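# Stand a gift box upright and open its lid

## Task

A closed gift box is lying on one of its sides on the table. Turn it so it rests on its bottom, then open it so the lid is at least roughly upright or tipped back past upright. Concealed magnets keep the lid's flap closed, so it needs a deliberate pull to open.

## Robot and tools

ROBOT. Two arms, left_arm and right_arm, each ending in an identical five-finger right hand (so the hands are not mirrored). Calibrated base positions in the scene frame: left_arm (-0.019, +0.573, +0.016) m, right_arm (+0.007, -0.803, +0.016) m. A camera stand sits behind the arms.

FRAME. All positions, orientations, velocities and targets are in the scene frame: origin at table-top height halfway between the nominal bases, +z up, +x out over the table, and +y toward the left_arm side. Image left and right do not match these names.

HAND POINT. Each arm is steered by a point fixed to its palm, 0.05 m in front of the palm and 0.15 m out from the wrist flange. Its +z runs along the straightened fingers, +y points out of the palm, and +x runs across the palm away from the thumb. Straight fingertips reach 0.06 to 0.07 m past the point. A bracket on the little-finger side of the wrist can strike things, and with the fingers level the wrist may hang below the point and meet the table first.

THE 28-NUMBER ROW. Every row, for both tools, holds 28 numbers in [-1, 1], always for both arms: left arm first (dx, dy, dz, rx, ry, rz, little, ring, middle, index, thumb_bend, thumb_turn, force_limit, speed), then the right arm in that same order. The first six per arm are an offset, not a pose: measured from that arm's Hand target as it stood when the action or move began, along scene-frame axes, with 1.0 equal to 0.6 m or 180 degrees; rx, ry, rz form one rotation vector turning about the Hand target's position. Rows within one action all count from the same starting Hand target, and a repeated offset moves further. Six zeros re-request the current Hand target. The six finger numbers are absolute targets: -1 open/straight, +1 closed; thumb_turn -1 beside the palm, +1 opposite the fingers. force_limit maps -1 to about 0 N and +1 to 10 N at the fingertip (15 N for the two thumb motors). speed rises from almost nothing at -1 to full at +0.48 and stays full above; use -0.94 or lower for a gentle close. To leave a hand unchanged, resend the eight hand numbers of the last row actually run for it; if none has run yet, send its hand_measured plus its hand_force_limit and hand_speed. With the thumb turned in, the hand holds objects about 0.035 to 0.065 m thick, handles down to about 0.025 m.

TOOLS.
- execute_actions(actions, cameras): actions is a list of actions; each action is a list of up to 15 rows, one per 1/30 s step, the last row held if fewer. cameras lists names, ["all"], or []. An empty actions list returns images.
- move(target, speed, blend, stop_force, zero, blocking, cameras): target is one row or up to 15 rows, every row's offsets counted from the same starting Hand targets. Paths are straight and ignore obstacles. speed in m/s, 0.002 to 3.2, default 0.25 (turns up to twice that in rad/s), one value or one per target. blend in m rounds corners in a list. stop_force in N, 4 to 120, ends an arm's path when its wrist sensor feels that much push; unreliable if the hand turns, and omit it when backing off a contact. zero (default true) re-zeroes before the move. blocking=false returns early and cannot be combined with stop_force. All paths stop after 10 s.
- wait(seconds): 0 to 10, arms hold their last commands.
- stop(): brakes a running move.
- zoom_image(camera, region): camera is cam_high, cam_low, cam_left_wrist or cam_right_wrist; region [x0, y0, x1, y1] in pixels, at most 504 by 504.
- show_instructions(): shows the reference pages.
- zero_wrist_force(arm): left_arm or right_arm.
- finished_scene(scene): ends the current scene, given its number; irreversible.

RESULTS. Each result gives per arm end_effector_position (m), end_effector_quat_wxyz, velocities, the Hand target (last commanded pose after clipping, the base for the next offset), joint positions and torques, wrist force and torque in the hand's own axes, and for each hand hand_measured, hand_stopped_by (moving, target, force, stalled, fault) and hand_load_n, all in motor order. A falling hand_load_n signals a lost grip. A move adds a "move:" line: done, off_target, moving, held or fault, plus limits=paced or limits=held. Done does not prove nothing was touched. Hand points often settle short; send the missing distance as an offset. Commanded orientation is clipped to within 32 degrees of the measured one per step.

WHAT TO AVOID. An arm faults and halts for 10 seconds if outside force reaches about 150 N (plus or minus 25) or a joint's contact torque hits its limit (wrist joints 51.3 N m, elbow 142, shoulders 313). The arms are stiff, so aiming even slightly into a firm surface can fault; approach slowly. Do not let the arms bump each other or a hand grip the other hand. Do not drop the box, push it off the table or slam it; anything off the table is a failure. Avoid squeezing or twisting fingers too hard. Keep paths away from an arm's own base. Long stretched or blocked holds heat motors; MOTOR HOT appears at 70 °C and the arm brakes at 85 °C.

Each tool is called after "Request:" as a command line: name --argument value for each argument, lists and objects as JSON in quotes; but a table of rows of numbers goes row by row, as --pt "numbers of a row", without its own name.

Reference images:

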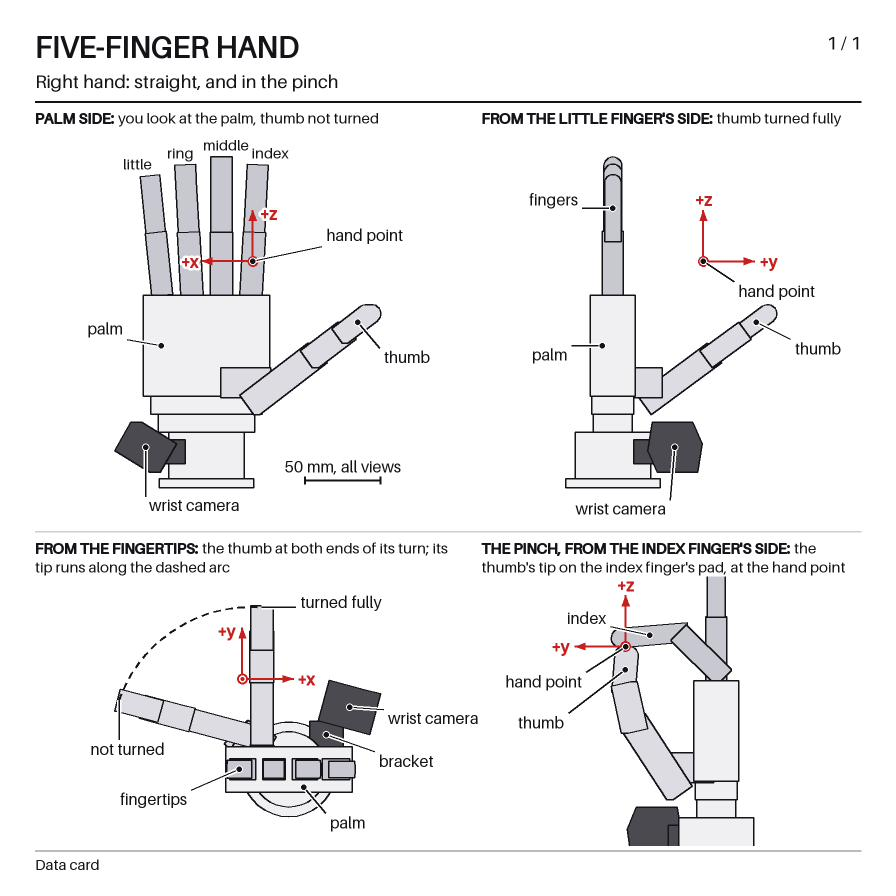

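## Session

Request:
execute_actions --actions '[]'

Request:
zoom_image --camera "cam_high" --region '[220, 160, 400, 340]'

Scene clock: 0.00 s.
left_arm: end_effector_position=(-0.1618, +1.0443, +0.5950) hand_measured=(-1.000, -1.000, -1.000, -1.000, -1.000, -1.000) hand_load_n=(+0.0, +0.0, +0.0, +0.0, +0.0, +0.5) hand_stopped_by=(target, target, target, target, target, target) hand_force_limit=0.00 hand_speed=-0.80 end_effector_quat_wxyz=(-0.077, +0.744, -0.664, +0.024) | right_arm: end_effector_position=(+0.0821, -1.3275, +0.4849) hand_measured=(-1.000, -1.000, -1.000, -1.000, -1.000, -1.000) hand_load_n=(+0.0, +0.0, +0.0, +0.0, +0.0, +0.0) hand_stopped_by=(target, target, target, target, target, target) hand_force_limit=0.00 hand_speed=-0.80 end_effector_quat_wxyz=(-0.079, +0.684, +0.724, +0.055)
Joint positions: left_arm=[1.451 -1.641 1.52 1.591 1.696 -1.829] | right_arm=[-1.848 -1.454 1.58 1.617 1.66 -1.899]
Joint velocities: within noise
Joint torques (N m): no reading
Wrist force (N): no reading
Wrist torque (N m): no reading
Wrist force, peak (N): no reading
Hand target: left_arm -0.1618, +1.0443, +0.5950; -0.077, +0.744, -0.664, +0.024 | right_arm +0.0821, -1.3275, +0.4849; -0.079, +0.684, +0.724, +0.055
camera_calibration:
cam_left_wrist: T_world_to_cam=[[-0.920657, -0.364752, -0.139089, 0.313169], [-0.378483, 0.746779, 0.546875, -1.16115], [-0.0956051, 0.556127, -0.82558, 0.0134478], [0, 0, 0, 1]] pos_world=[-0.14987, 0.973876, 0.689667]
cam_right_wrist: T_world_to_cam=[[0.953065, 0.296288, 0.0622966, 0.278374], [0.258638, -0.9037, 0.341223, -1.38009], [0.157398, -0.309095, -0.937916, 0.150731], [0, 0, 0, 1]] pos_world=[0.0679115, -1.28308, 0.59495]

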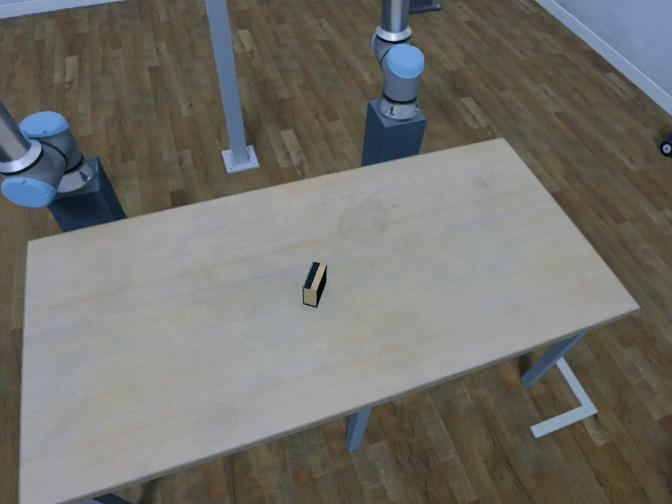

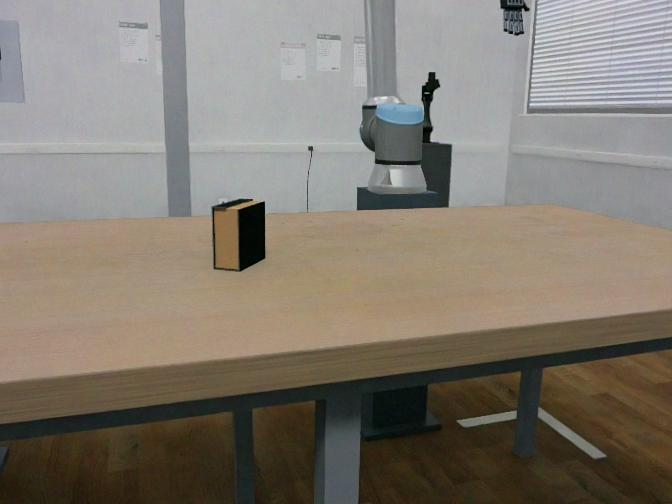

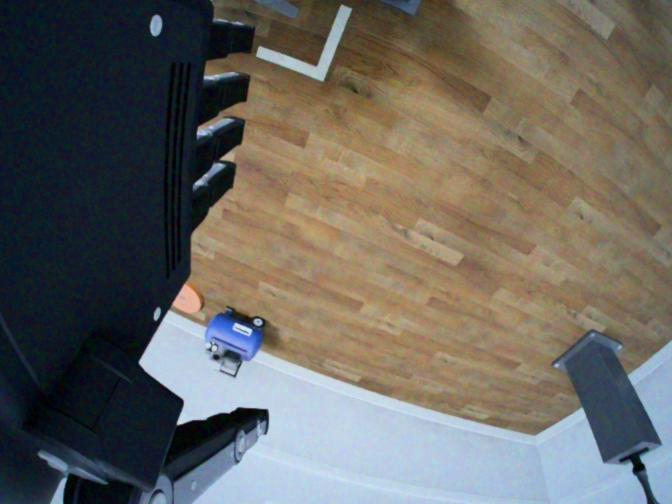

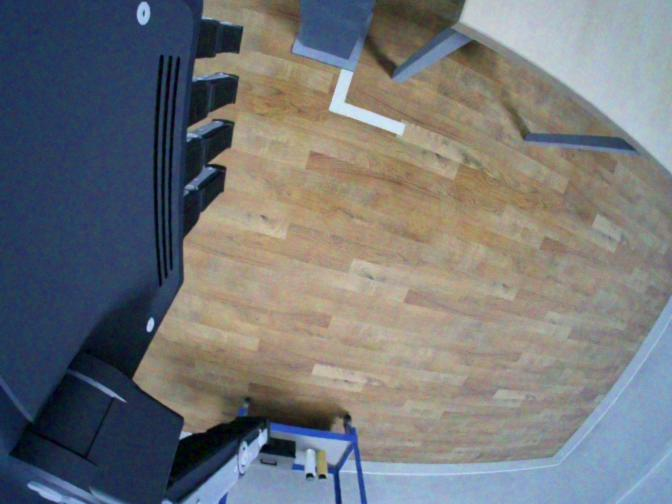

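Scaled by 2.800.

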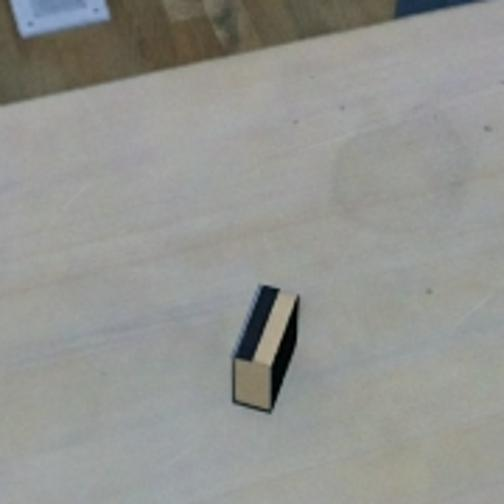

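Request:
move --target '[0.85,-0.49,-0.16,0,0,0.38,-1,-1,-1,-1,-1,-1,0.4,0.2,0.7,0.63,-0.06,0,0,0.39,-1,-1,-1,-1,-1,-1,0.4,0.2]' --speed 0.6

Request:
move --target '[0.417,-0.8,-0.3,0,0,0.38,-1,-1,-1,-1,-1,-1,0.4,0.2,0.567,0.783,-0.217,0,0,0.39,-1,-1,-1,-1,-1,-1,0.4,0.2]' --speed 0.6 --cameras '["all"]'

Scene clock: 50.23 s.
left_arm: end_effector_position=(+0.3482, +0.7504, +0.4991) hand_measured=(-1.000, -1.000, -1.000, -1.000, -1.000, -1.000) hand_load_n=(+0.0, +0.0, +0.0, +0.0, +0.0, +0.0) hand_stopped_by=(target, target, target, target, target, target) hand_force_limit=0.40 hand_speed=0.20 end_effector_quat_wxyz=(-0.077, +0.988, -0.131, -0.023) end_effector_velocity=(+0.001, +0.000, +0.000) end_effector_angular_velocity=(+0.000, -0.002, +0.004) | right_arm: end_effector_position=(+0.5020, -0.9496, +0.4488) hand_measured=(-1.000, -1.000, -1.000, -1.000, -1.000, -1.000) hand_load_n=(+0.0, +0.0, +0.0, +0.0, +0.0, +0.0) hand_stopped_by=(target, target, target, target, target, target) hand_force_limit=0.40 hand_speed=0.20 end_effector_quat_wxyz=(-0.096, +0.143, +0.985, +0.000)
Joint positions: left_arm=[0.044 -1.614 1.688 1.518 1.411 -4.426] | right_arm=[-0.712 -1.46 1.648 1.546 1.675 -1.987]
Joint velocities: left_arm=[0 0 0 -0.001 0 -0.005] | right_arm=[within noise]
Joint torques (N m): left_arm=[-10.15 -21.84 -29.94 1.69 1.35 -2.07] | right_arm=[10.81 -39.34 -43.93 4.93 0.11 -2.35]
Wrist force (N): left_arm=[0.1 0.0 -0.2] | right_arm=[0.1 0.0 -0.4]
Wrist torque (N m): left_arm=[0.01 -0.03 -0.02] | right_arm=[-0.04 -0.02 -0.03]
Wrist force, peak (N): left_arm=[3.3 0.4 0.0] | right_arm=[-1.8 2.7 -0.3]
Hand target: left_arm +0.3482, +0.7503, +0.4990; -0.077, +0.988, -0.131, -0.023 | right_arm +0.5021, -0.9495, +0.4489; -0.096, +0.143, +0.985, +0.000
Off the commanded pose: left_arm 0.000 m, 0 deg | right_arm 0.000 m, 0 deg.
move: done

Scene clock: 51.90 s.
left_arm: end_effector_position=(+0.5984, +0.2703, +0.3190) hand_measured=(-1.000, -1.000, -1.000, -1.000, -1.000, -1.000) hand_load_n=(+0.0, +0.0, +0.0, +0.0, +0.0, +0.0) hand_stopped_by=(target, target, target, target, target, target) hand_force_limit=0.40 hand_speed=0.20 end_effector_quat_wxyz=(-0.051, +0.891, +0.447, -0.062) | right_arm: end_effector_position=(+0.8423, -0.4798, +0.3187) hand_measured=(-1.000, -1.000, -1.000, -1.000, -1.000, -1.000) hand_load_n=(+0.0, +0.0, +0.0, +0.0, -0.5, +0.0) hand_stopped_by=(target, target, target, target, target, target) hand_force_limit=0.40 hand_speed=0.20 end_effector_quat_wxyz=(-0.079, -0.449, +0.888, -0.055)
Joint positions: left_arm=[-0.621 -1.176 1.517 1.377 1.636 -6.277] | right_arm=[0.149 -0.687 0.707 1.667 1.726 -2.35]
Joint torques (N m): left_arm=[-0.73 -54.03 -32.89 4.8 -1.39 -2.09] | right_arm=[10.41 -80.91 -48.78 4.42 -1.04 -0.36]
Wrist force (N): left_arm=[0.4 -0.2 -0.2] | right_arm=[0.0 0.1 -0.6]
Wrist torque (N m): left_arm=[0.00 -0.06 -0.03] | right_arm=[0.06 0.02 -0.02]
Wrist force, peak (N): left_arm=[-1.3 2.3 0.6] | right_arm=[1.9 -3.0 -0.5]
Hand target: left_arm +0.5984, +0.2703, +0.3190; -0.051, +0.891, +0.447, -0.062 | right_arm +0.8423, -0.4797, +0.3187; -0.079, -0.449, +0.888, -0.055
Off the commanded pose: left_arm 0.000 m, 0 deg | right_arm 0.000 m, 0 deg.
move: done
camera_calibration:
cam_left_wrist: T_world_to_cam=[[0.92082, -0.364392, -0.138958, -0.409713], [-0.235416, -0.803439, 0.546868, 0.188922], [-0.310919, -0.470854, -0.825607, 0.695143], [0, 0, 0, 1]] pos_world=[0.63788, 0.329802, 0.413666]
cam_right_wrist: T_world_to_cam=[[-0.92313, 0.379432, 0.0621492, 0.933271], [0.376908, 0.861092, 0.341265, -0.00682614], [0.0759704, 0.338456, -0.93791, 0.516597], [0, 0, 0, 1]] pos_world=[0.824858, -0.52308, 0.428849]

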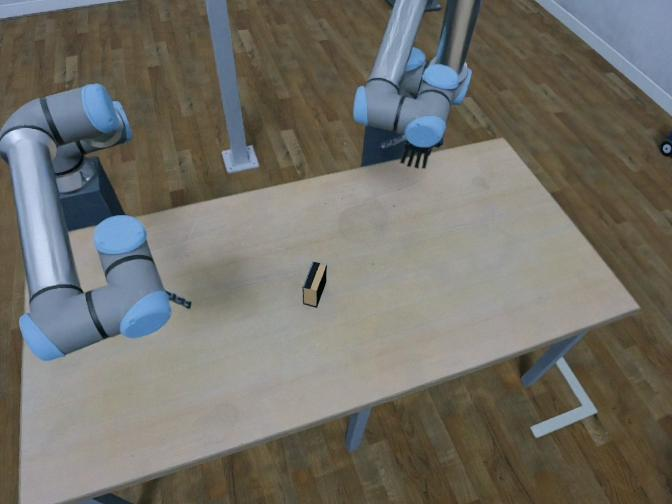

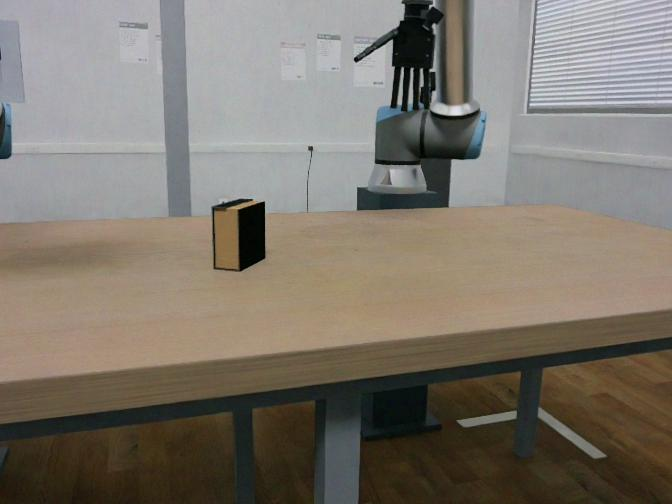

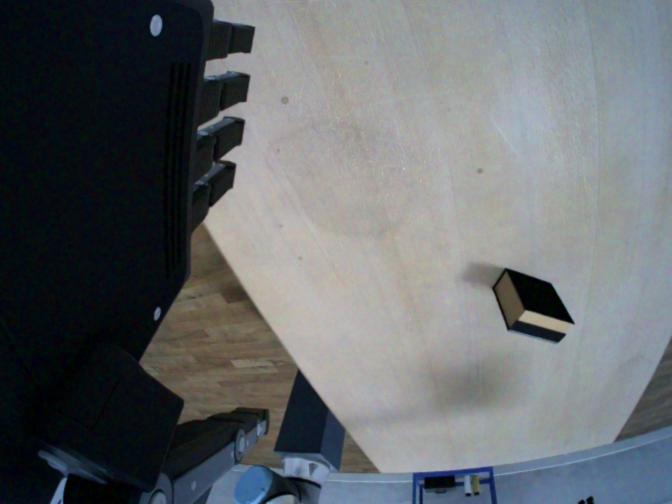

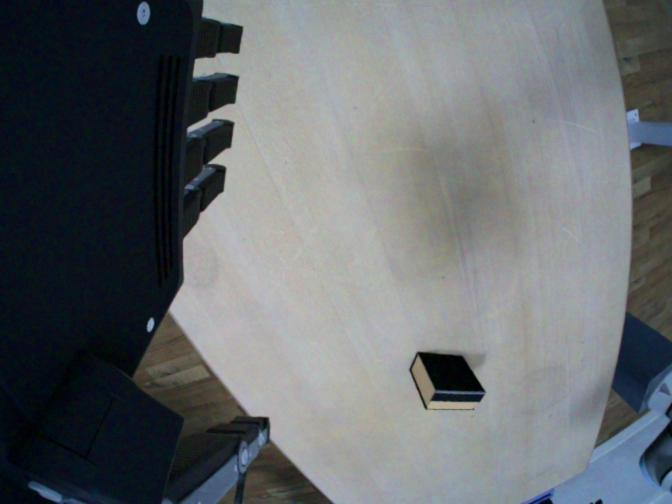

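Request:
zoom_image --camera "cam_left_wrist" --region '[470, 250, 600, 360]'

Request:
zoom_image --camera "cam_right_wrist" --region '[390, 330, 510, 430]'

Request:
zoom_image --camera "cam_low" --region '[190, 180, 290, 290]'

Scaled by 3.877 from the camera's 672x504 image, which has a finer 960x720 frame.

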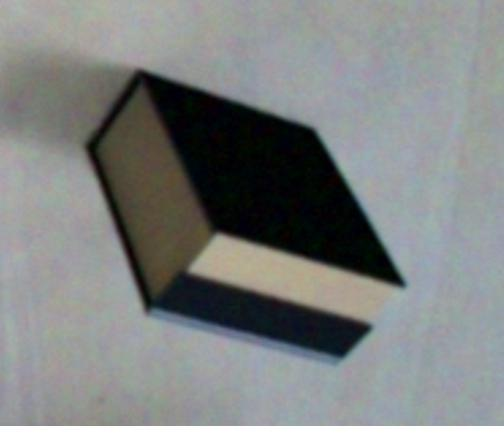

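Scaled by 4.200 from the camera's 672x504 image, which has a finer 960x720 frame.

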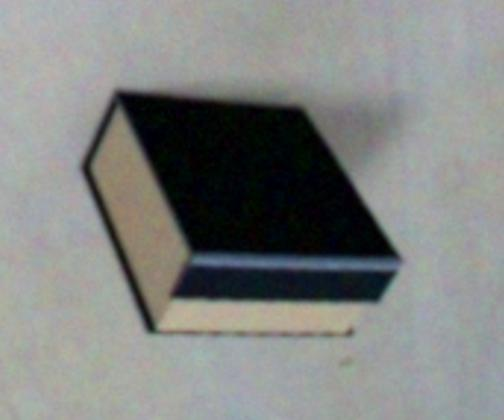

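Scaled by 4.582.

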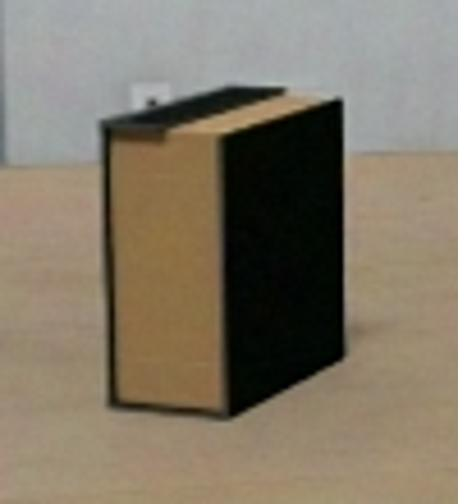

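Request:
move --pt "0.1575 -0.4955 -0.3167 -0.0105 -0.05 0.0101 -1 -1 0 0 -1 -1 0.4 0.2 0.0112 0.5847 -0.28 0.0544 -0.0282 0.0099 -1 -1 -1 0 -1 0.4 0.4 0.2" --pt "0.1575 -0.4955 -0.415 -0.0105 -0.05 0.0101 -1 -1 0 0 -1 -1 0.4 0.2 0.0112 0.5847 -0.381 0.0544 -0.0282 0.0099 -1 -1 -1 0 -1 0.4 0.4 0.2" --speed '[0.4,0.15]' --blend 0.02 --cameras '["all"]'

Request:
zoom_image --camera "cam_high" --region '[220, 200, 400, 340]'

Scene clock: 70.53 s.
left_arm: end_effector_position=(+0.6934, -0.0265, +0.0699) hand_measured=(-1.000, -1.000, +0.000, +0.000, -1.000, -1.000) hand_load_n=(+0.0, +0.0, +0.0, +0.0, +0.0, +0.5) hand_stopped_by=(target, target, target, target, target, target) hand_force_limit=0.40 hand_speed=0.20 end_effector_quat_wxyz=(+0.009, +0.933, +0.359, -0.033) | right_arm: end_effector_position=(+0.8486, -0.1292, +0.0899) hand_measured=(-1.000, -1.000, -1.000, +0.000, -1.000, +0.400) hand_load_n=(+0.0, +0.0, +0.0, +0.0, +0.0, +0.0) hand_stopped_by=(target, target, target, target, target, target) hand_force_limit=0.40 hand_speed=0.20 end_effector_quat_wxyz=(+0.001, -0.465, +0.885, +0.000)
Joint positions: left_arm=[-0.816 -0.691 1.15 1.119 1.638 -6.282] | right_arm=[0.451 -0.153 0.035 1.686 1.571 -2.089]
Joint torques (N m): left_arm=[11.17 -105.48 -34.76 5.61 0.25 1.87] | right_arm=[10.97 -126.69 -48.02 6.81 -0.66 -0.02]
Wrist force (N): left_arm=[0.3 0.2 -0.3] | right_arm=[0.2 -0.2 -0.9]
Wrist torque (N m): left_arm=[0.07 -0.05 0.17] | right_arm=[-0.03 0.02 0.11]
Wrist force, peak (N): left_arm=[1.4 -2.2 -1.6] | right_arm=[2.6 -1.6 -1.4]
Hand target: left_arm +0.6929, -0.0270, +0.0700; +0.000, +0.887, +0.463, +0.000 | right_arm +0.8490, -0.1289, +0.0901; +0.000, -0.465, +0.885, -0.001
Off the commanded pose: left_arm 0.001 m, 14 deg | right_arm 0.001 m, 0 deg.
elbow stopped short (right arm): the move would have taken joint 3 (elbow) straighter than the controller allows.
joint sent to its limit (left arm) — joint 6 (wrist 3), lower limit. The joint targets are off in orientation, not in position.
move: off_target (left_arm)
camera_calibration:
cam_left_wrist: T_world_to_cam=[[0.842113, -0.539273, -0.00542653, -0.599395], [-0.435479, -0.685898, 0.583012, 0.24832], [-0.318125, -0.488599, -0.812445, 0.382838], [0, 0, 0, 1]] pos_world=[0.734687, 0.0341385, 0.163009]
cam_right_wrist: T_world_to_cam=[[-0.938956, 0.3417, 0.0400327, 0.830848], [0.312302, 0.797741, 0.515826, -0.202135], [0.144322, 0.49684, -0.855758, 0.137908], [0, 0, 0, 1]] pos_world=[0.823354, -0.191167, 0.189021]

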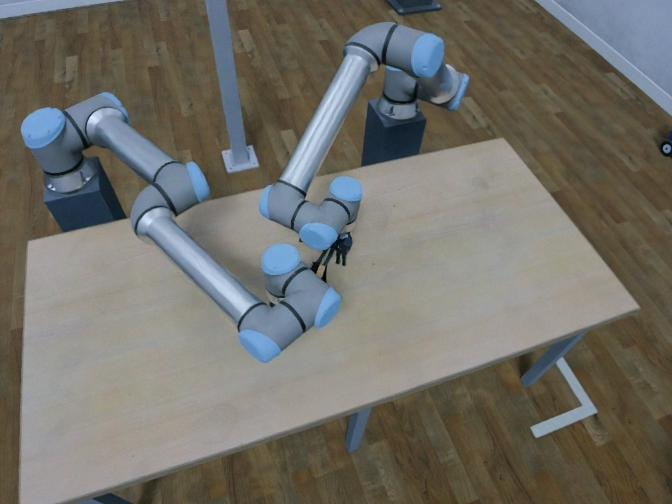

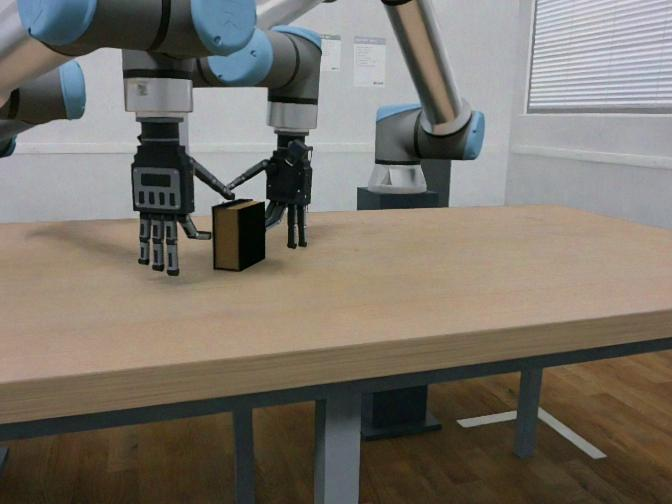

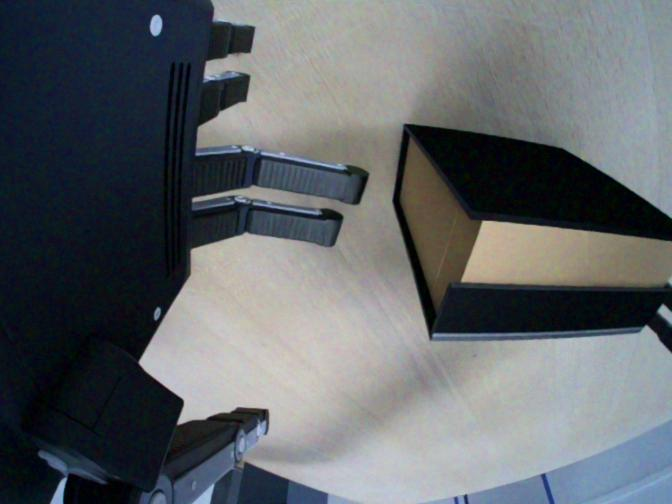

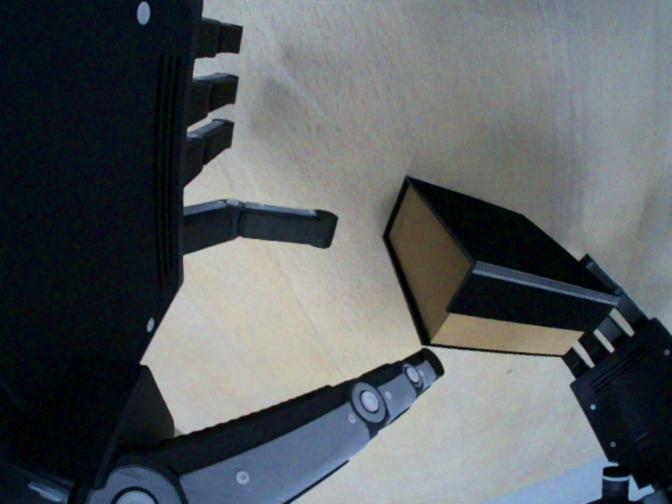

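Scaled by 2.800.

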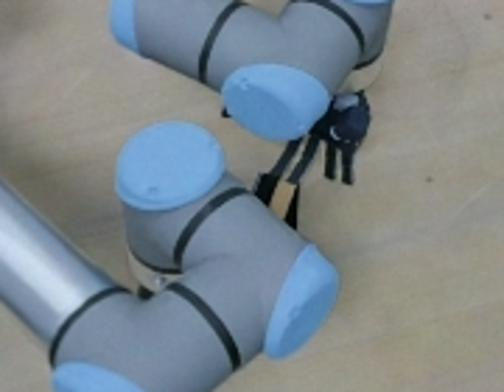

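Request:
move --target '[0,0,0,0,0,0,-1,-1,0,0,-1,-1,0.4,0.2,-0.045,0.0315,0,0,0,0,-1,-1,-1,0,-1,0.5,0.4,0.2]' --speed 0.05 --cameras '["cam_right_wrist","cam_low"]'

Request:
zoom_image --camera "cam_right_wrist" --region '[280, 170, 620, 440]'

Scene clock: 79.97 s.
left_arm: end_effector_position=(+0.6935, -0.0265, +0.0700) hand_measured=(-1.000, -1.000, +0.000, +0.000, -1.000, -1.000) hand_load_n=(+0.0, +0.0, +0.0, +0.0, +0.0, +0.0) hand_stopped_by=(target, target, target, target, target, target) hand_force_limit=0.40 hand_speed=0.20 end_effector_quat_wxyz=(+0.008, +0.933, +0.359, -0.033) | right_arm: end_effector_position=(+0.8220, -0.1099, +0.0902) hand_measured=(-1.000, -1.000, -1.000, +0.000, -1.000, +0.500) hand_load_n=(+0.0, +0.0, +0.0, +0.0, +0.0, +0.0) hand_stopped_by=(target, target, target, target, target, target) hand_force_limit=0.40 hand_speed=0.20 end_effector_quat_wxyz=(+0.000, -0.465, +0.885, -0.001) end_effector_velocity=(+0.001, +0.000, +0.001) end_effector_angular_velocity=(+0.002, -0.002, +0.001)
Joint positions: left_arm=[-0.816 -0.691 1.15 1.119 1.638 -6.282] | right_arm=[0.478 -0.262 0.258 1.574 1.572 -2.061]
Joint velocities: left_arm=[within noise] | right_arm=[-0.001 0.002 -0.006 0.002 -0.001 -0.003]
Joint torques (N m): left_arm=[0.99 -87.97 -48.19 5.83 -0.76 1.83] | right_arm=[-9.5 -95.34 -49.58 6.75 -1.56 -2.41]
Wrist force (N): left_arm=[0.3 0.1 -0.2] | right_arm=[-0.6 -0.3 -0.6]
Wrist torque (N m): left_arm=[0.05 -0.06 0.17] | right_arm=[-0.10 0.08 -0.04]
Wrist force, peak (N): left_arm=[0.5 0.3 0.1] | right_arm=[-0.3 -0.3 -1.0]
Hand target: left_arm +0.6929, -0.0270, +0.0700; +0.000, +0.887, +0.463, +0.000 | right_arm +0.8220, -0.1100, +0.0901; +0.000, -0.465, +0.885, -0.001
Off the commanded pose: left_arm 0.001 m, 14 deg | right_arm 0.000 m, 0 deg.
joint sent to its limit (left arm) — joint 6 (wrist 3), lower limit. The joint targets are off in orientation, not in position.
move: off_target (left_arm)
camera_calibration:
cam_right_wrist: T_world_to_cam=[[-0.938989, 0.341482, 0.0411149, 0.799202], [0.312894, 0.798449, 0.514369, -0.209658], [0.14282, 0.495852, -0.856583, 0.133618], [0, 0, 0, 1]] pos_world=[0.796959, -0.171766, 0.189437]
Images, in order (width x height): cam_low 672x504, cam_right_wrist 672x504.

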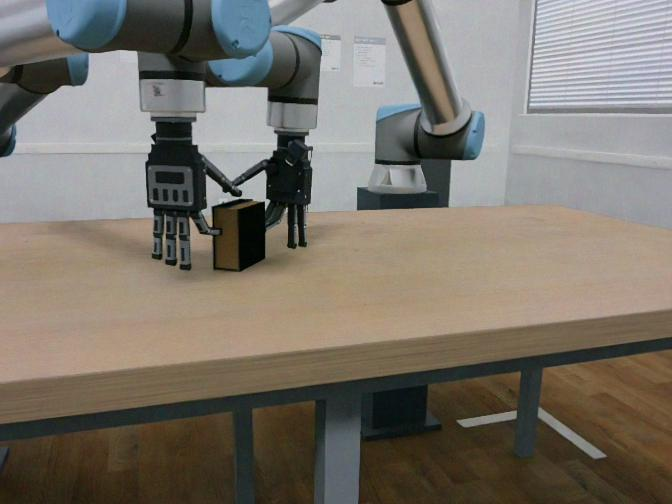

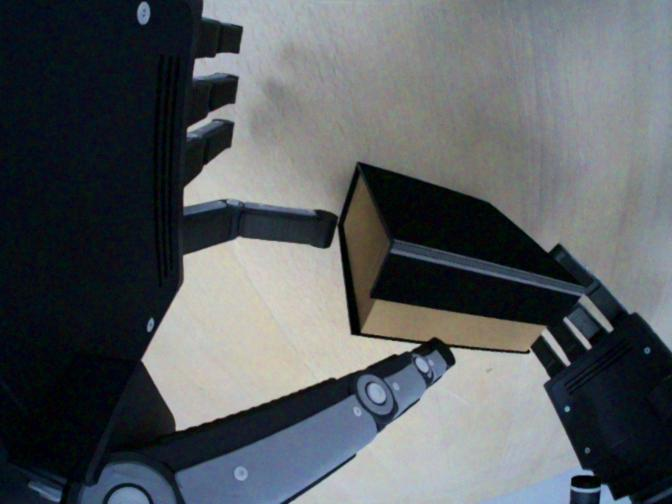

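Scaled by 1.482 from the camera's 672x504 image, which has a finer 960x720 frame.

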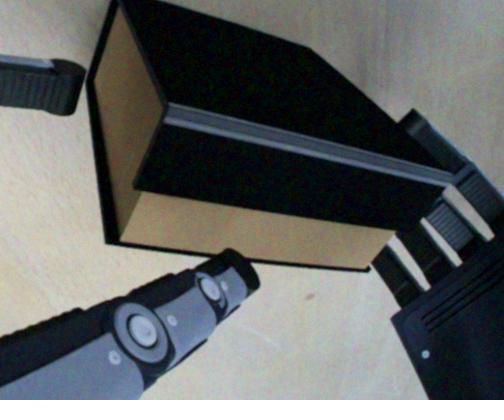

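Request:
move --target '[0,0,0,0,0,0,-1,-1,0,0,-1,-1,0.4,0.2,0,0,0,0,0,0,-1,-1,-1,0,-1,0.3,0.4,0.2]'

Request:
move --target '[0,0,0,0,0,0,-1,-1,0,0,-1,-1,0.4,0.2,0,0,-0.05,0,0,0,-1,-1,-1,0,-1,0.3,0.4,0.2]' --speed 0.02 --stop_force 4 --cameras '["cam_right_wrist","cam_low","cam_high"]'

Request:
zoom_image --camera "cam_right_wrist" --region '[280, 170, 620, 440]'

Scene clock: 88.77 s.
left_arm: end_effector_position=(+0.6935, -0.0265, +0.0700) hand_measured=(-1.000, -1.000, +0.000, +0.000, -1.000, -1.000) hand_load_n=(+0.0, +0.0, +0.0, +0.0, +0.0, +0.0) hand_stopped_by=(target, target, target, target, target, target) hand_force_limit=0.40 hand_speed=0.20 end_effector_quat_wxyz=(+0.008, +0.933, +0.359, -0.033) | right_arm: end_effector_position=(+0.8220, -0.1100, +0.0901) hand_measured=(-1.000, -1.000, -1.000, +0.000, -1.000, +0.300) hand_load_n=(+0.0, -0.5, +0.0, +0.0, +0.0, +0.0) hand_stopped_by=(target, target, target, target, target, target) hand_force_limit=0.40 hand_speed=0.20 end_effector_quat_wxyz=(+0.000, -0.465, +0.885, -0.001)
Joint positions: left_arm=[-0.816 -0.691 1.15 1.119 1.638 -6.282] | right_arm=[0.478 -0.261 0.258 1.574 1.572 -2.062]
Joint torques (N m): left_arm=[-9.05 -88.25 -48.29 5.47 -0.5 1.88] | right_arm=[-6.58 -95.52 -48.36 6.76 -0.77 -2.61]
Wrist force (N): left_arm=[0.4 0.1 -0.1] | right_arm=[-0.3 -0.5 -0.9]
Wrist torque (N m): left_arm=[0.04 -0.07 0.17] | right_arm=[-0.11 0.03 0.02]
Wrist force, peak (N): left_arm=[0.6 0.2 -0.4] | right_arm=[-0.5 -0.7 -0.8]
Hand target: left_arm +0.6929, -0.0270, +0.0700; +0.000, +0.887, +0.463, +0.000 | right_arm +0.8220, -0.1100, +0.0901; +0.000, -0.465, +0.885, -0.001
Off the commanded pose: left_arm 0.001 m, 14 deg | right_arm 0.000 m, 0 deg.
joint sent to its limit (left arm) — joint 6 (wrist 3), lower limit. The joint targets are off in orientation, not in position.
move: off_target (left_arm)

Scene clock: 90.77 s.
left_arm: end_effector_position=(+0.6935, -0.0265, +0.0700) hand_measured=(-1.000, -1.000, +0.000, +0.000, -1.000, -1.000) hand_load_n=(+0.0, +0.0, +0.0, +0.0, +0.0, +0.0) hand_stopped_by=(target, target, target, target, target, target) hand_force_limit=0.40 hand_speed=0.20 end_effector_quat_wxyz=(+0.008, +0.933, +0.359, -0.033) | right_arm: end_effector_position=(+0.8220, -0.1100, +0.0735) hand_measured=(-1.000, -1.000, -1.000, +0.000, -1.000, +0.300) hand_load_n=(+0.0, +0.0, +0.0, +0.0, +0.5, +0.0) hand_stopped_by=(target, target, target, target, target, target) hand_force_limit=0.40 hand_speed=0.20 end_effector_quat_wxyz=(+0.000, -0.465, +0.885, -0.001)
Joint positions: left_arm=[-0.816 -0.691 1.15 1.119 1.638 -6.282] | right_arm=[0.478 -0.26 0.284 1.546 1.572 -2.062]
Joint torques (N m): left_arm=[-8.91 -85.92 -48.35 5.7 -0.34 1.97] | right_arm=[3.23 -123.22 -46.94 6.54 0.16 -2.83]
Wrist force (N): left_arm=[0.5 0.0 0.1] | right_arm=[0.1 -1.0 -4.7]
Wrist torque (N m): left_arm=[0.02 -0.10 0.18] | right_arm=[-0.27 -0.09 0.02]
Wrist force, peak (N): left_arm=[0.7 0.2 -0.1] | right_arm=[0.3 -3.8 -13.4]
Hand target: left_arm +0.6929, -0.0270, +0.0700; +0.000, +0.887, +0.463, +0.000 | right_arm +0.8220, -0.1100, +0.0735; +0.000, -0.465, +0.885, -0.001 (not the last commanded pose)
Off the commanded pose: left_arm 0.001 m, 14 deg | right_arm 0.013 m, 0 deg.
joint sent to its limit (left arm) — joint 6 (wrist 3), lower limit. The joint targets are off in orientation, not in position.
move: contact (right_arm), off_target (left_arm)
camera_calibration:
cam_right_wrist: T_world_to_cam=[[-0.939057, 0.341264, 0.0413706, 0.799897], [0.312871, 0.798598, 0.514153, -0.200908], [0.142423, 0.495763, -0.8567, 0.119686], [0, 0, 0, 1]] pos_world=[0.796961, -0.171867, 0.17274]
Images, in order (width x height): cam_high 672x504, cam_low 672x504, cam_right_wrist 672x504.

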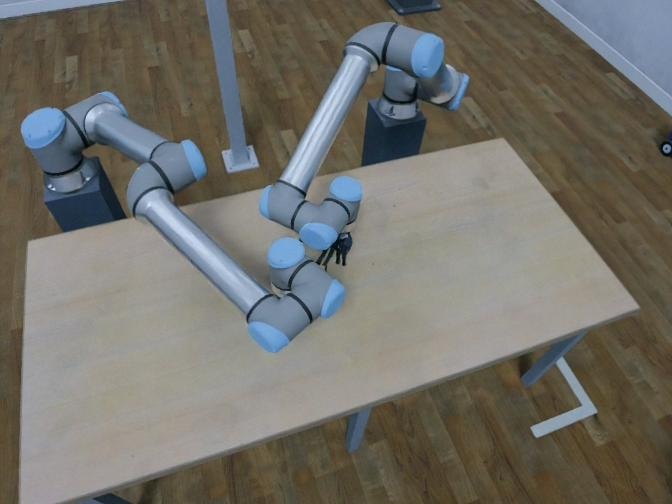

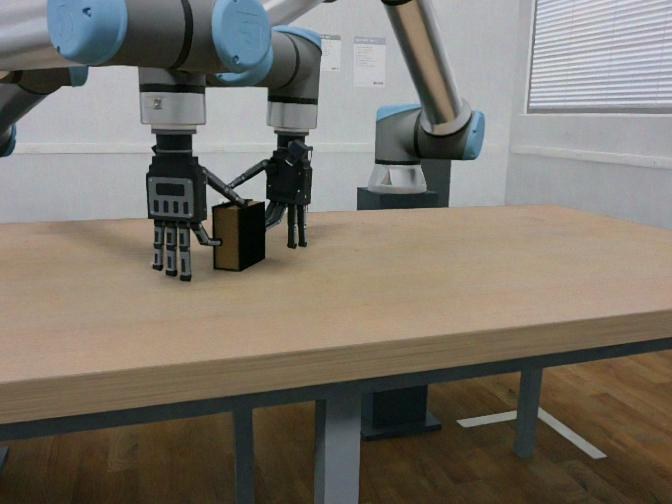

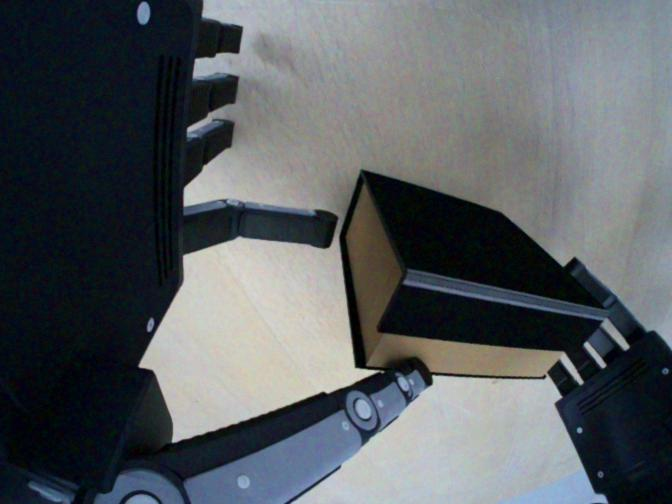

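Scaled by 1.482 from the camera's 672x504 image, which has a finer 960x720 frame.

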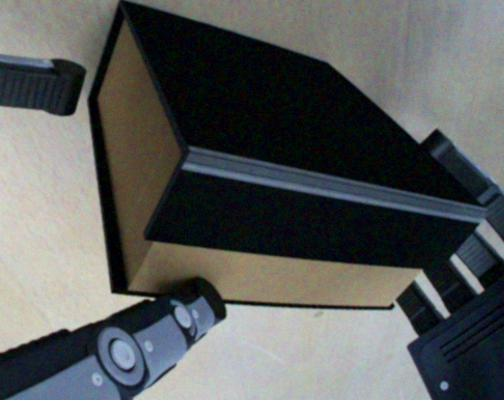

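Request:
move --target '[0.082,-0.0572,0,0,0,0,-1,-1,0,0,-1,-1,0.4,0.2,0,0,0,0,0,0,-1,-1,-1,0,-1,0.3,0.4,0.2]' --speed 0.015 --stop_force 8 --cameras '["cam_right_wrist","cam_left_wrist"]'

Scene clock: 103.23 s.
left_arm: end_effector_position=(+0.7278, -0.0502, +0.0700) hand_measured=(-1.000, -1.000, +0.000, +0.000, -1.000, -1.000) hand_load_n=(+0.0, +0.0, +1.0, +0.0, +0.0, +0.0) hand_stopped_by=(target, target, target, target, target, target) hand_force_limit=0.40 hand_speed=0.20 end_effector_quat_wxyz=(+0.008, +0.931, +0.363, -0.030) | right_arm: end_effector_position=(+0.8220, -0.1100, +0.0736) hand_measured=(-1.000, -1.000, -1.000, +0.000, -1.000, +0.300) hand_load_n=(+0.0, +0.0, +0.0, +1.0, +0.5, +2.5) hand_stopped_by=(target, target, target, target, target, target) hand_force_limit=0.40 hand_speed=0.20 end_effector_quat_wxyz=(+0.000, -0.465, +0.885, -0.001)
Joint positions: left_arm=[-0.807 -0.621 1.015 1.184 1.633 -6.282] | right_arm=[0.478 -0.26 0.284 1.546 1.572 -2.062]
Joint torques (N m): left_arm=[-4.67 -110.84 -28.34 0.13 0.42 1.84] | right_arm=[12.77 -114.93 -43.32 6.19 0.15 -2.99]
Wrist force (N): left_arm=[-2.0 -6.3 -1.8] | right_arm=[-0.1 -8.0 -6.2]
Wrist torque (N m): left_arm=[0.15 -0.02 0.01] | right_arm=[-0.32 -0.04 0.09]
Wrist force, peak (N): left_arm=[-2.1 -10.0 -2.5] | right_arm=[0.1 -8.3 -6.2]
Hand target: left_arm +0.7278, -0.0502, +0.0700; +0.008, +0.931, +0.363, -0.030 (not the last commanded pose) | right_arm +0.8220, -0.1100, +0.0735; +0.000, -0.465, +0.885, -0.001
Off the commanded pose: left_arm 0.018 m, 13 deg | right_arm 0.000 m, 0 deg.
move: contact (left_arm)
camera_calibration:
cam_left_wrist: T_world_to_cam=[[0.846748, -0.531982, -0.00359484, -0.644258], [-0.431707, -0.691059, 0.579713, 0.244337], [-0.310881, -0.489319, -0.814813, 0.377126], [0, 0, 0, 1]] pos_world=[0.768247, 0.0106522, 0.163326]
cam_right_wrist: T_world_to_cam=[[-0.939043, 0.341312, 0.0412908, 0.799908], [0.312868, 0.798582, 0.51418, -0.200912], [0.142522, 0.495755, -0.856688, 0.119604], [0, 0, 0, 1]] pos_world=[0.79696, -0.171867, 0.172739]
Images, in order (width x height): cam_left_wrist 672x504, cam_right_wrist 672x504.

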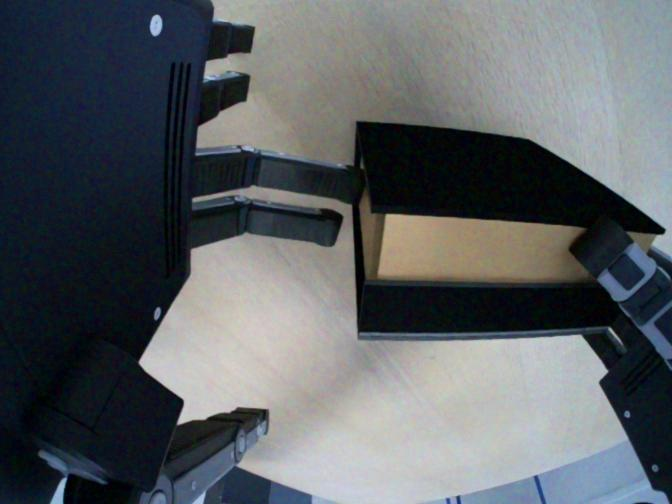

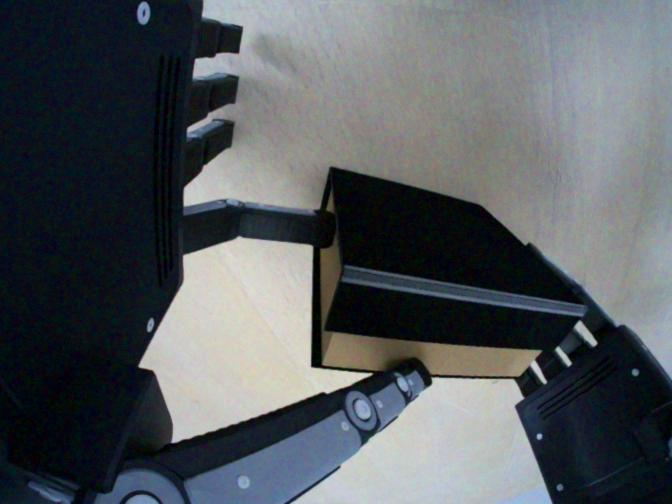

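Request:
move --pt "0.0007 -0.0005 0 0 0 0 -1 -1 0 0 -1 -1 0.4 0.2 0 0 0 0 0 0 -1 -1 -1 0 -1 0.3 0.4 0.2" --pt "0.0007 -0.0005 0 0 0 0 -1 -1 0 0 -1 -1 0.4 0.2 0 0 0 0 0 0 -1 -1 -1 0 -1 0.95 0.4 -0.75" --speed 0.01 --cameras '["cam_right_wrist","cam_left_wrist","cam_low"]'

Scene clock: 112.10 s.
left_arm: end_effector_position=(+0.7282, -0.0505, +0.0700) hand_measured=(-1.000, -1.000, +0.000, +0.000, -1.000, -1.000) hand_load_n=(+0.0, +0.0, -0.5, +0.0, +0.0, +0.0) hand_stopped_by=(target, target, target, target, target, target) hand_force_limit=0.40 hand_speed=0.20 end_effector_quat_wxyz=(+0.008, +0.931, +0.363, -0.030) | right_arm: end_effector_position=(+0.8220, -0.1100, +0.0736) hand_measured=(-1.000, -1.000, -1.000, +0.000, -1.000, +0.948) hand_load_n=(+0.0, +0.0, +0.0, -1.0, +1.0, +7.0) hand_stopped_by=(target, target, target, target, target, target) hand_force_limit=0.40 hand_speed=-0.75 end_effector_quat_wxyz=(+0.000, -0.465, +0.885, -0.001)
Joint positions: left_arm=[-0.807 -0.62 1.013 1.185 1.633 -6.282] | right_arm=[0.478 -0.26 0.284 1.546 1.572 -2.062]
Joint torques (N m): left_arm=[12.2 -87.65 -49.76 -0.88 0.3 1.48] | right_arm=[12.1 -103.31 -32.71 6.26 0.12 -2.94]
Wrist force (N): left_arm=[-2.6 -11.5 -5.0] | right_arm=[-1.0 -11.7 -11.6]
Wrist torque (N m): left_arm=[0.24 0.02 -0.10] | right_arm=[-0.24 0.28 0.20]
Wrist force, peak (N): left_arm=[-1.9 -12.7 -3.3] | right_arm=[-1.2 -11.8 -11.7]
Hand target: left_arm +0.7282, -0.0505, +0.0700; +0.008, +0.931, +0.363, -0.030 | right_arm +0.8220, -0.1100, +0.0735; +0.000, -0.465, +0.885, -0.001
Off the commanded pose: left_arm 0.000 m, 0 deg | right_arm 0.000 m, 0 deg.
move: done
camera_calibration:
cam_left_wrist: T_world_to_cam=[[0.846748, -0.531982, -0.00359484, -0.644671], [-0.431707, -0.691059, 0.579713, 0.244201], [-0.310881, -0.489319, -0.814813, 0.377154], [0, 0, 0, 1]] pos_world=[0.768547, 0.0103522, 0.163426]
cam_right_wrist: T_world_to_cam=[[-0.939043, 0.341312, 0.0412908, 0.799908], [0.312868, 0.798582, 0.51418, -0.200912], [0.142522, 0.495755, -0.856688, 0.119604], [0, 0, 0, 1]] pos_world=[0.79696, -0.171867, 0.172739]
Images, in order (width x height): cam_low 672x504, cam_left_wrist 672x504, cam_right_wrist 672x504.

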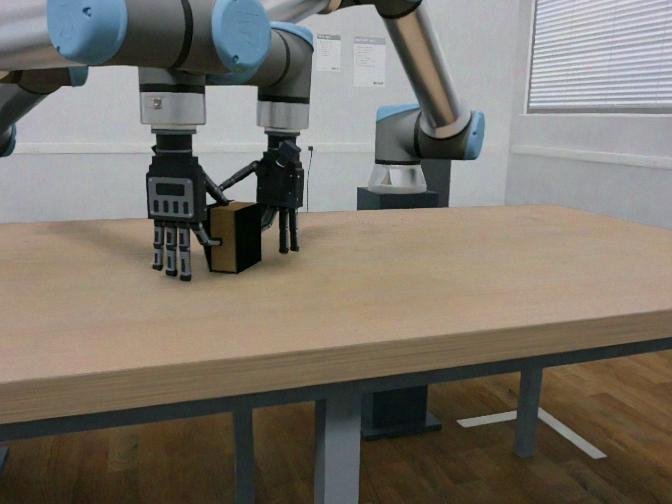

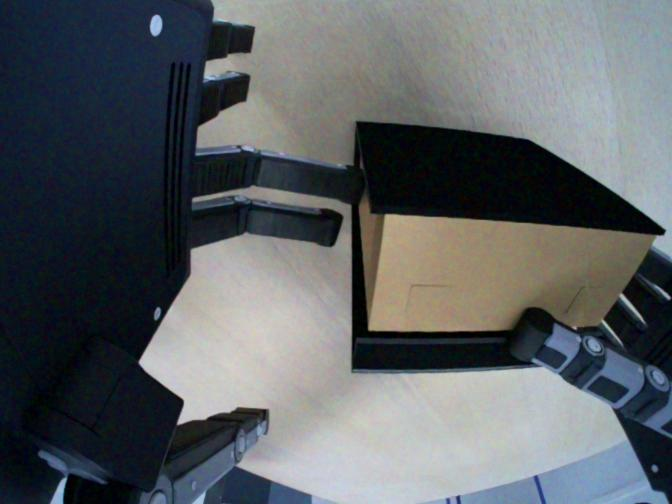

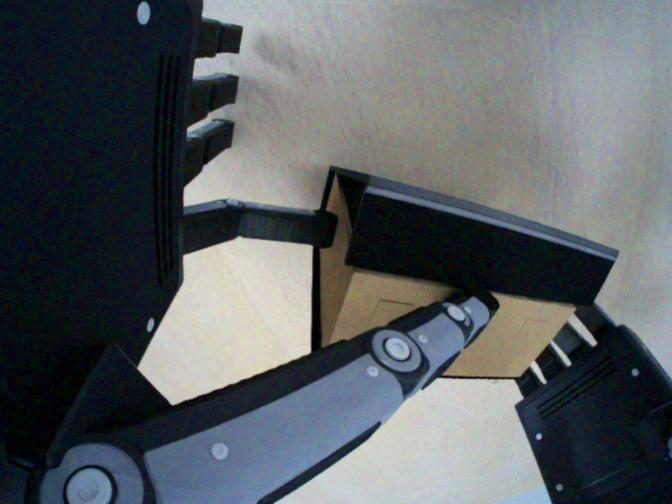

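Request:
move --pt "0 0 0 0 0 0 -1 -1 0 0 -1 -1 0.4 0.2 0.006 -0.004 0 0 0 0 -1 -1 -1 -1 -1 0.948 0.4 -0.4" --pt "0 0 0 0 0 0 -1 -1 0 0 -1 -1 0.4 0.2 -0.02 -0.046 0 0 0 0 -1 -1 -1 -1 -1 0.948 0.4 -0.4" --pt "0 0 0 0 0 0 -1 -1 0 0 -1 -1 0.4 0.2 -0.04 -0.085 -0.02 0 0 0 -1 -1 -1 -1 -1 0.948 0.4 -0.4" --speed 0.03 --cameras '["cam_right_wrist","cam_left_wrist","cam_low"]'

Scene clock: 122.07 s.
left_arm: end_effector_position=(+0.7282, -0.0505, +0.0700) hand_measured=(-1.000, -1.000, +0.000, +0.000, -1.000, -1.000) hand_load_n=(+0.0, +0.0, +0.0, +0.0, +0.0, +0.0) hand_stopped_by=(target, target, target, target, target, target) hand_force_limit=0.40 hand_speed=0.20 end_effector_quat_wxyz=(+0.008, +0.931, +0.363, -0.030) | right_arm: end_effector_position=(+0.8049, -0.1484, +0.0717) hand_measured=(-1.000, -1.000, -1.000, -1.000, -1.000, +0.948) hand_load_n=(+0.0, +0.0, -6.5, +0.0, +0.5, +0.0) hand_stopped_by=(target, target, target, target, target, target) hand_force_limit=0.40 hand_speed=-0.40 end_effector_quat_wxyz=(+0.002, -0.465, +0.885, +0.000)
Joint positions: left_arm=[-0.807 -0.62 1.013 1.185 1.633 -6.282] | right_arm=[0.452 -0.407 0.583 1.391 1.571 -2.088]
Joint torques (N m): left_arm=[3.45 -98.12 -38.09 5.3 -0.15 0.76] | right_arm=[1.91 -105.68 -38.52 3.82 0.58 0.2]
Wrist force (N): left_arm=[0.4 -0.3 0.0] | right_arm=[-1.0 3.8 -18.6]
Wrist torque (N m): left_arm=[-0.02 -0.07 0.16] | right_arm=[0.60 0.25 0.02]
Wrist force, peak (N): left_arm=[-2.6 -11.8 -5.0] | right_arm=[-40.0 3.8 -137.1]
Hand target: left_arm +0.7282, -0.0505, +0.0700; +0.008, +0.931, +0.363, -0.030 | right_arm +0.8049, -0.1484, +0.0717; +0.002, -0.465, +0.885, +0.000 (not the last commanded pose)
Off the commanded pose: left_arm 0.000 m, 0 deg | right_arm 0.018 m, 0 deg.
FORCE FAULT: contact force on the right arm reached its limit, and that arm stopped. The contact can be on any part of that arm, not only on its tool. That arm's remaining commands of this call were not run. That arm is still stopped at the end of this call. That arm stays stopped for about 10 more seconds. Until then a move that you send moves the other arm only, and its call returns only when the move has ended. Once the stop has ended, the next robot result says so. If the stop ends while you think or write, that arm runs what you send next, counted from a new Hand target: where the arm stands when the stop ends. While its stop runs, that arm, its gripper or tool too, takes no new command. Until it ends, the stop uses up actions while you think or wait. An arm that is not stopped still takes commands.
move: fault (right_arm); path passed 2 of 3 targets
camera_calibration:
cam_left_wrist: T_world_to_cam=[[0.846748, -0.531982, -0.00359484, -0.644672], [-0.431707, -0.691059, 0.579713, 0.244259], [-0.310881, -0.489319, -0.814813, 0.377072], [0, 0, 0, 1]] pos_world=[0.768547, 0.0103522, 0.163326]
cam_right_wrist: T_world_to_cam=[[-0.939179, 0.341129, 0.0396664, 0.797203], [0.311488, 0.797489, 0.516708, -0.163101], [0.144631, 0.497637, -0.855242, 0.138042], [0, 0, 0, 1]] pos_world=[0.779555, -0.210573, 0.170713]
Images, in order (width x height): cam_low 672x504, cam_left_wrist 672x504, cam_right_wrist 672x504.

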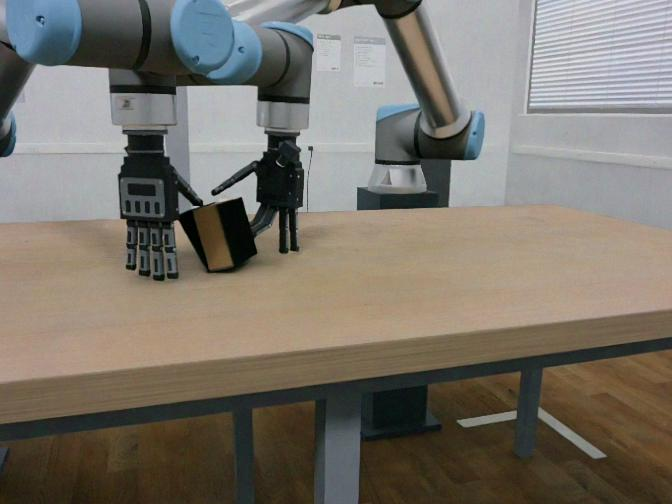

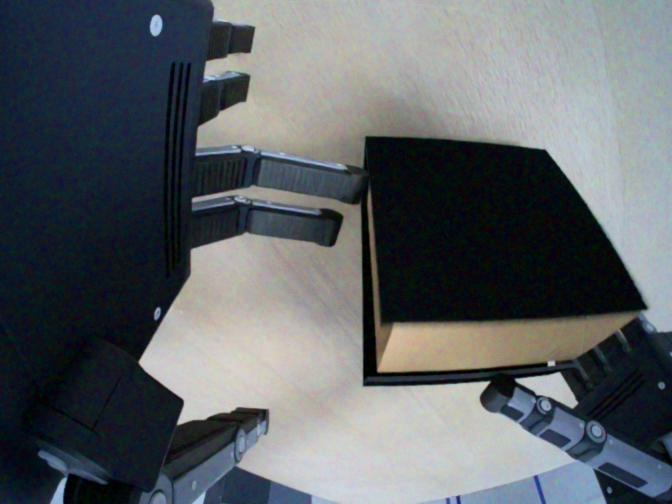

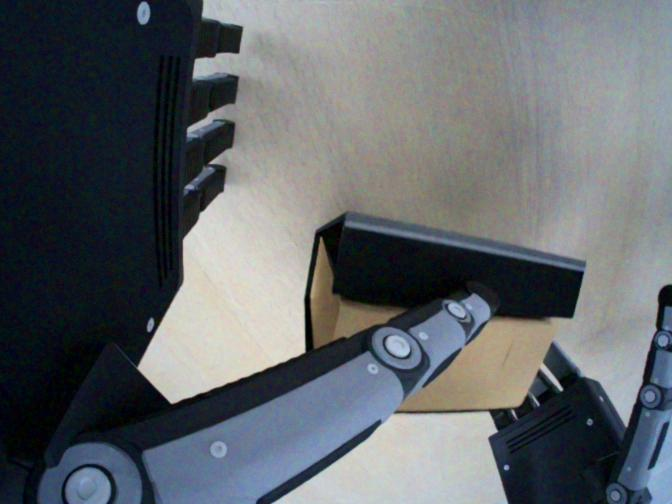

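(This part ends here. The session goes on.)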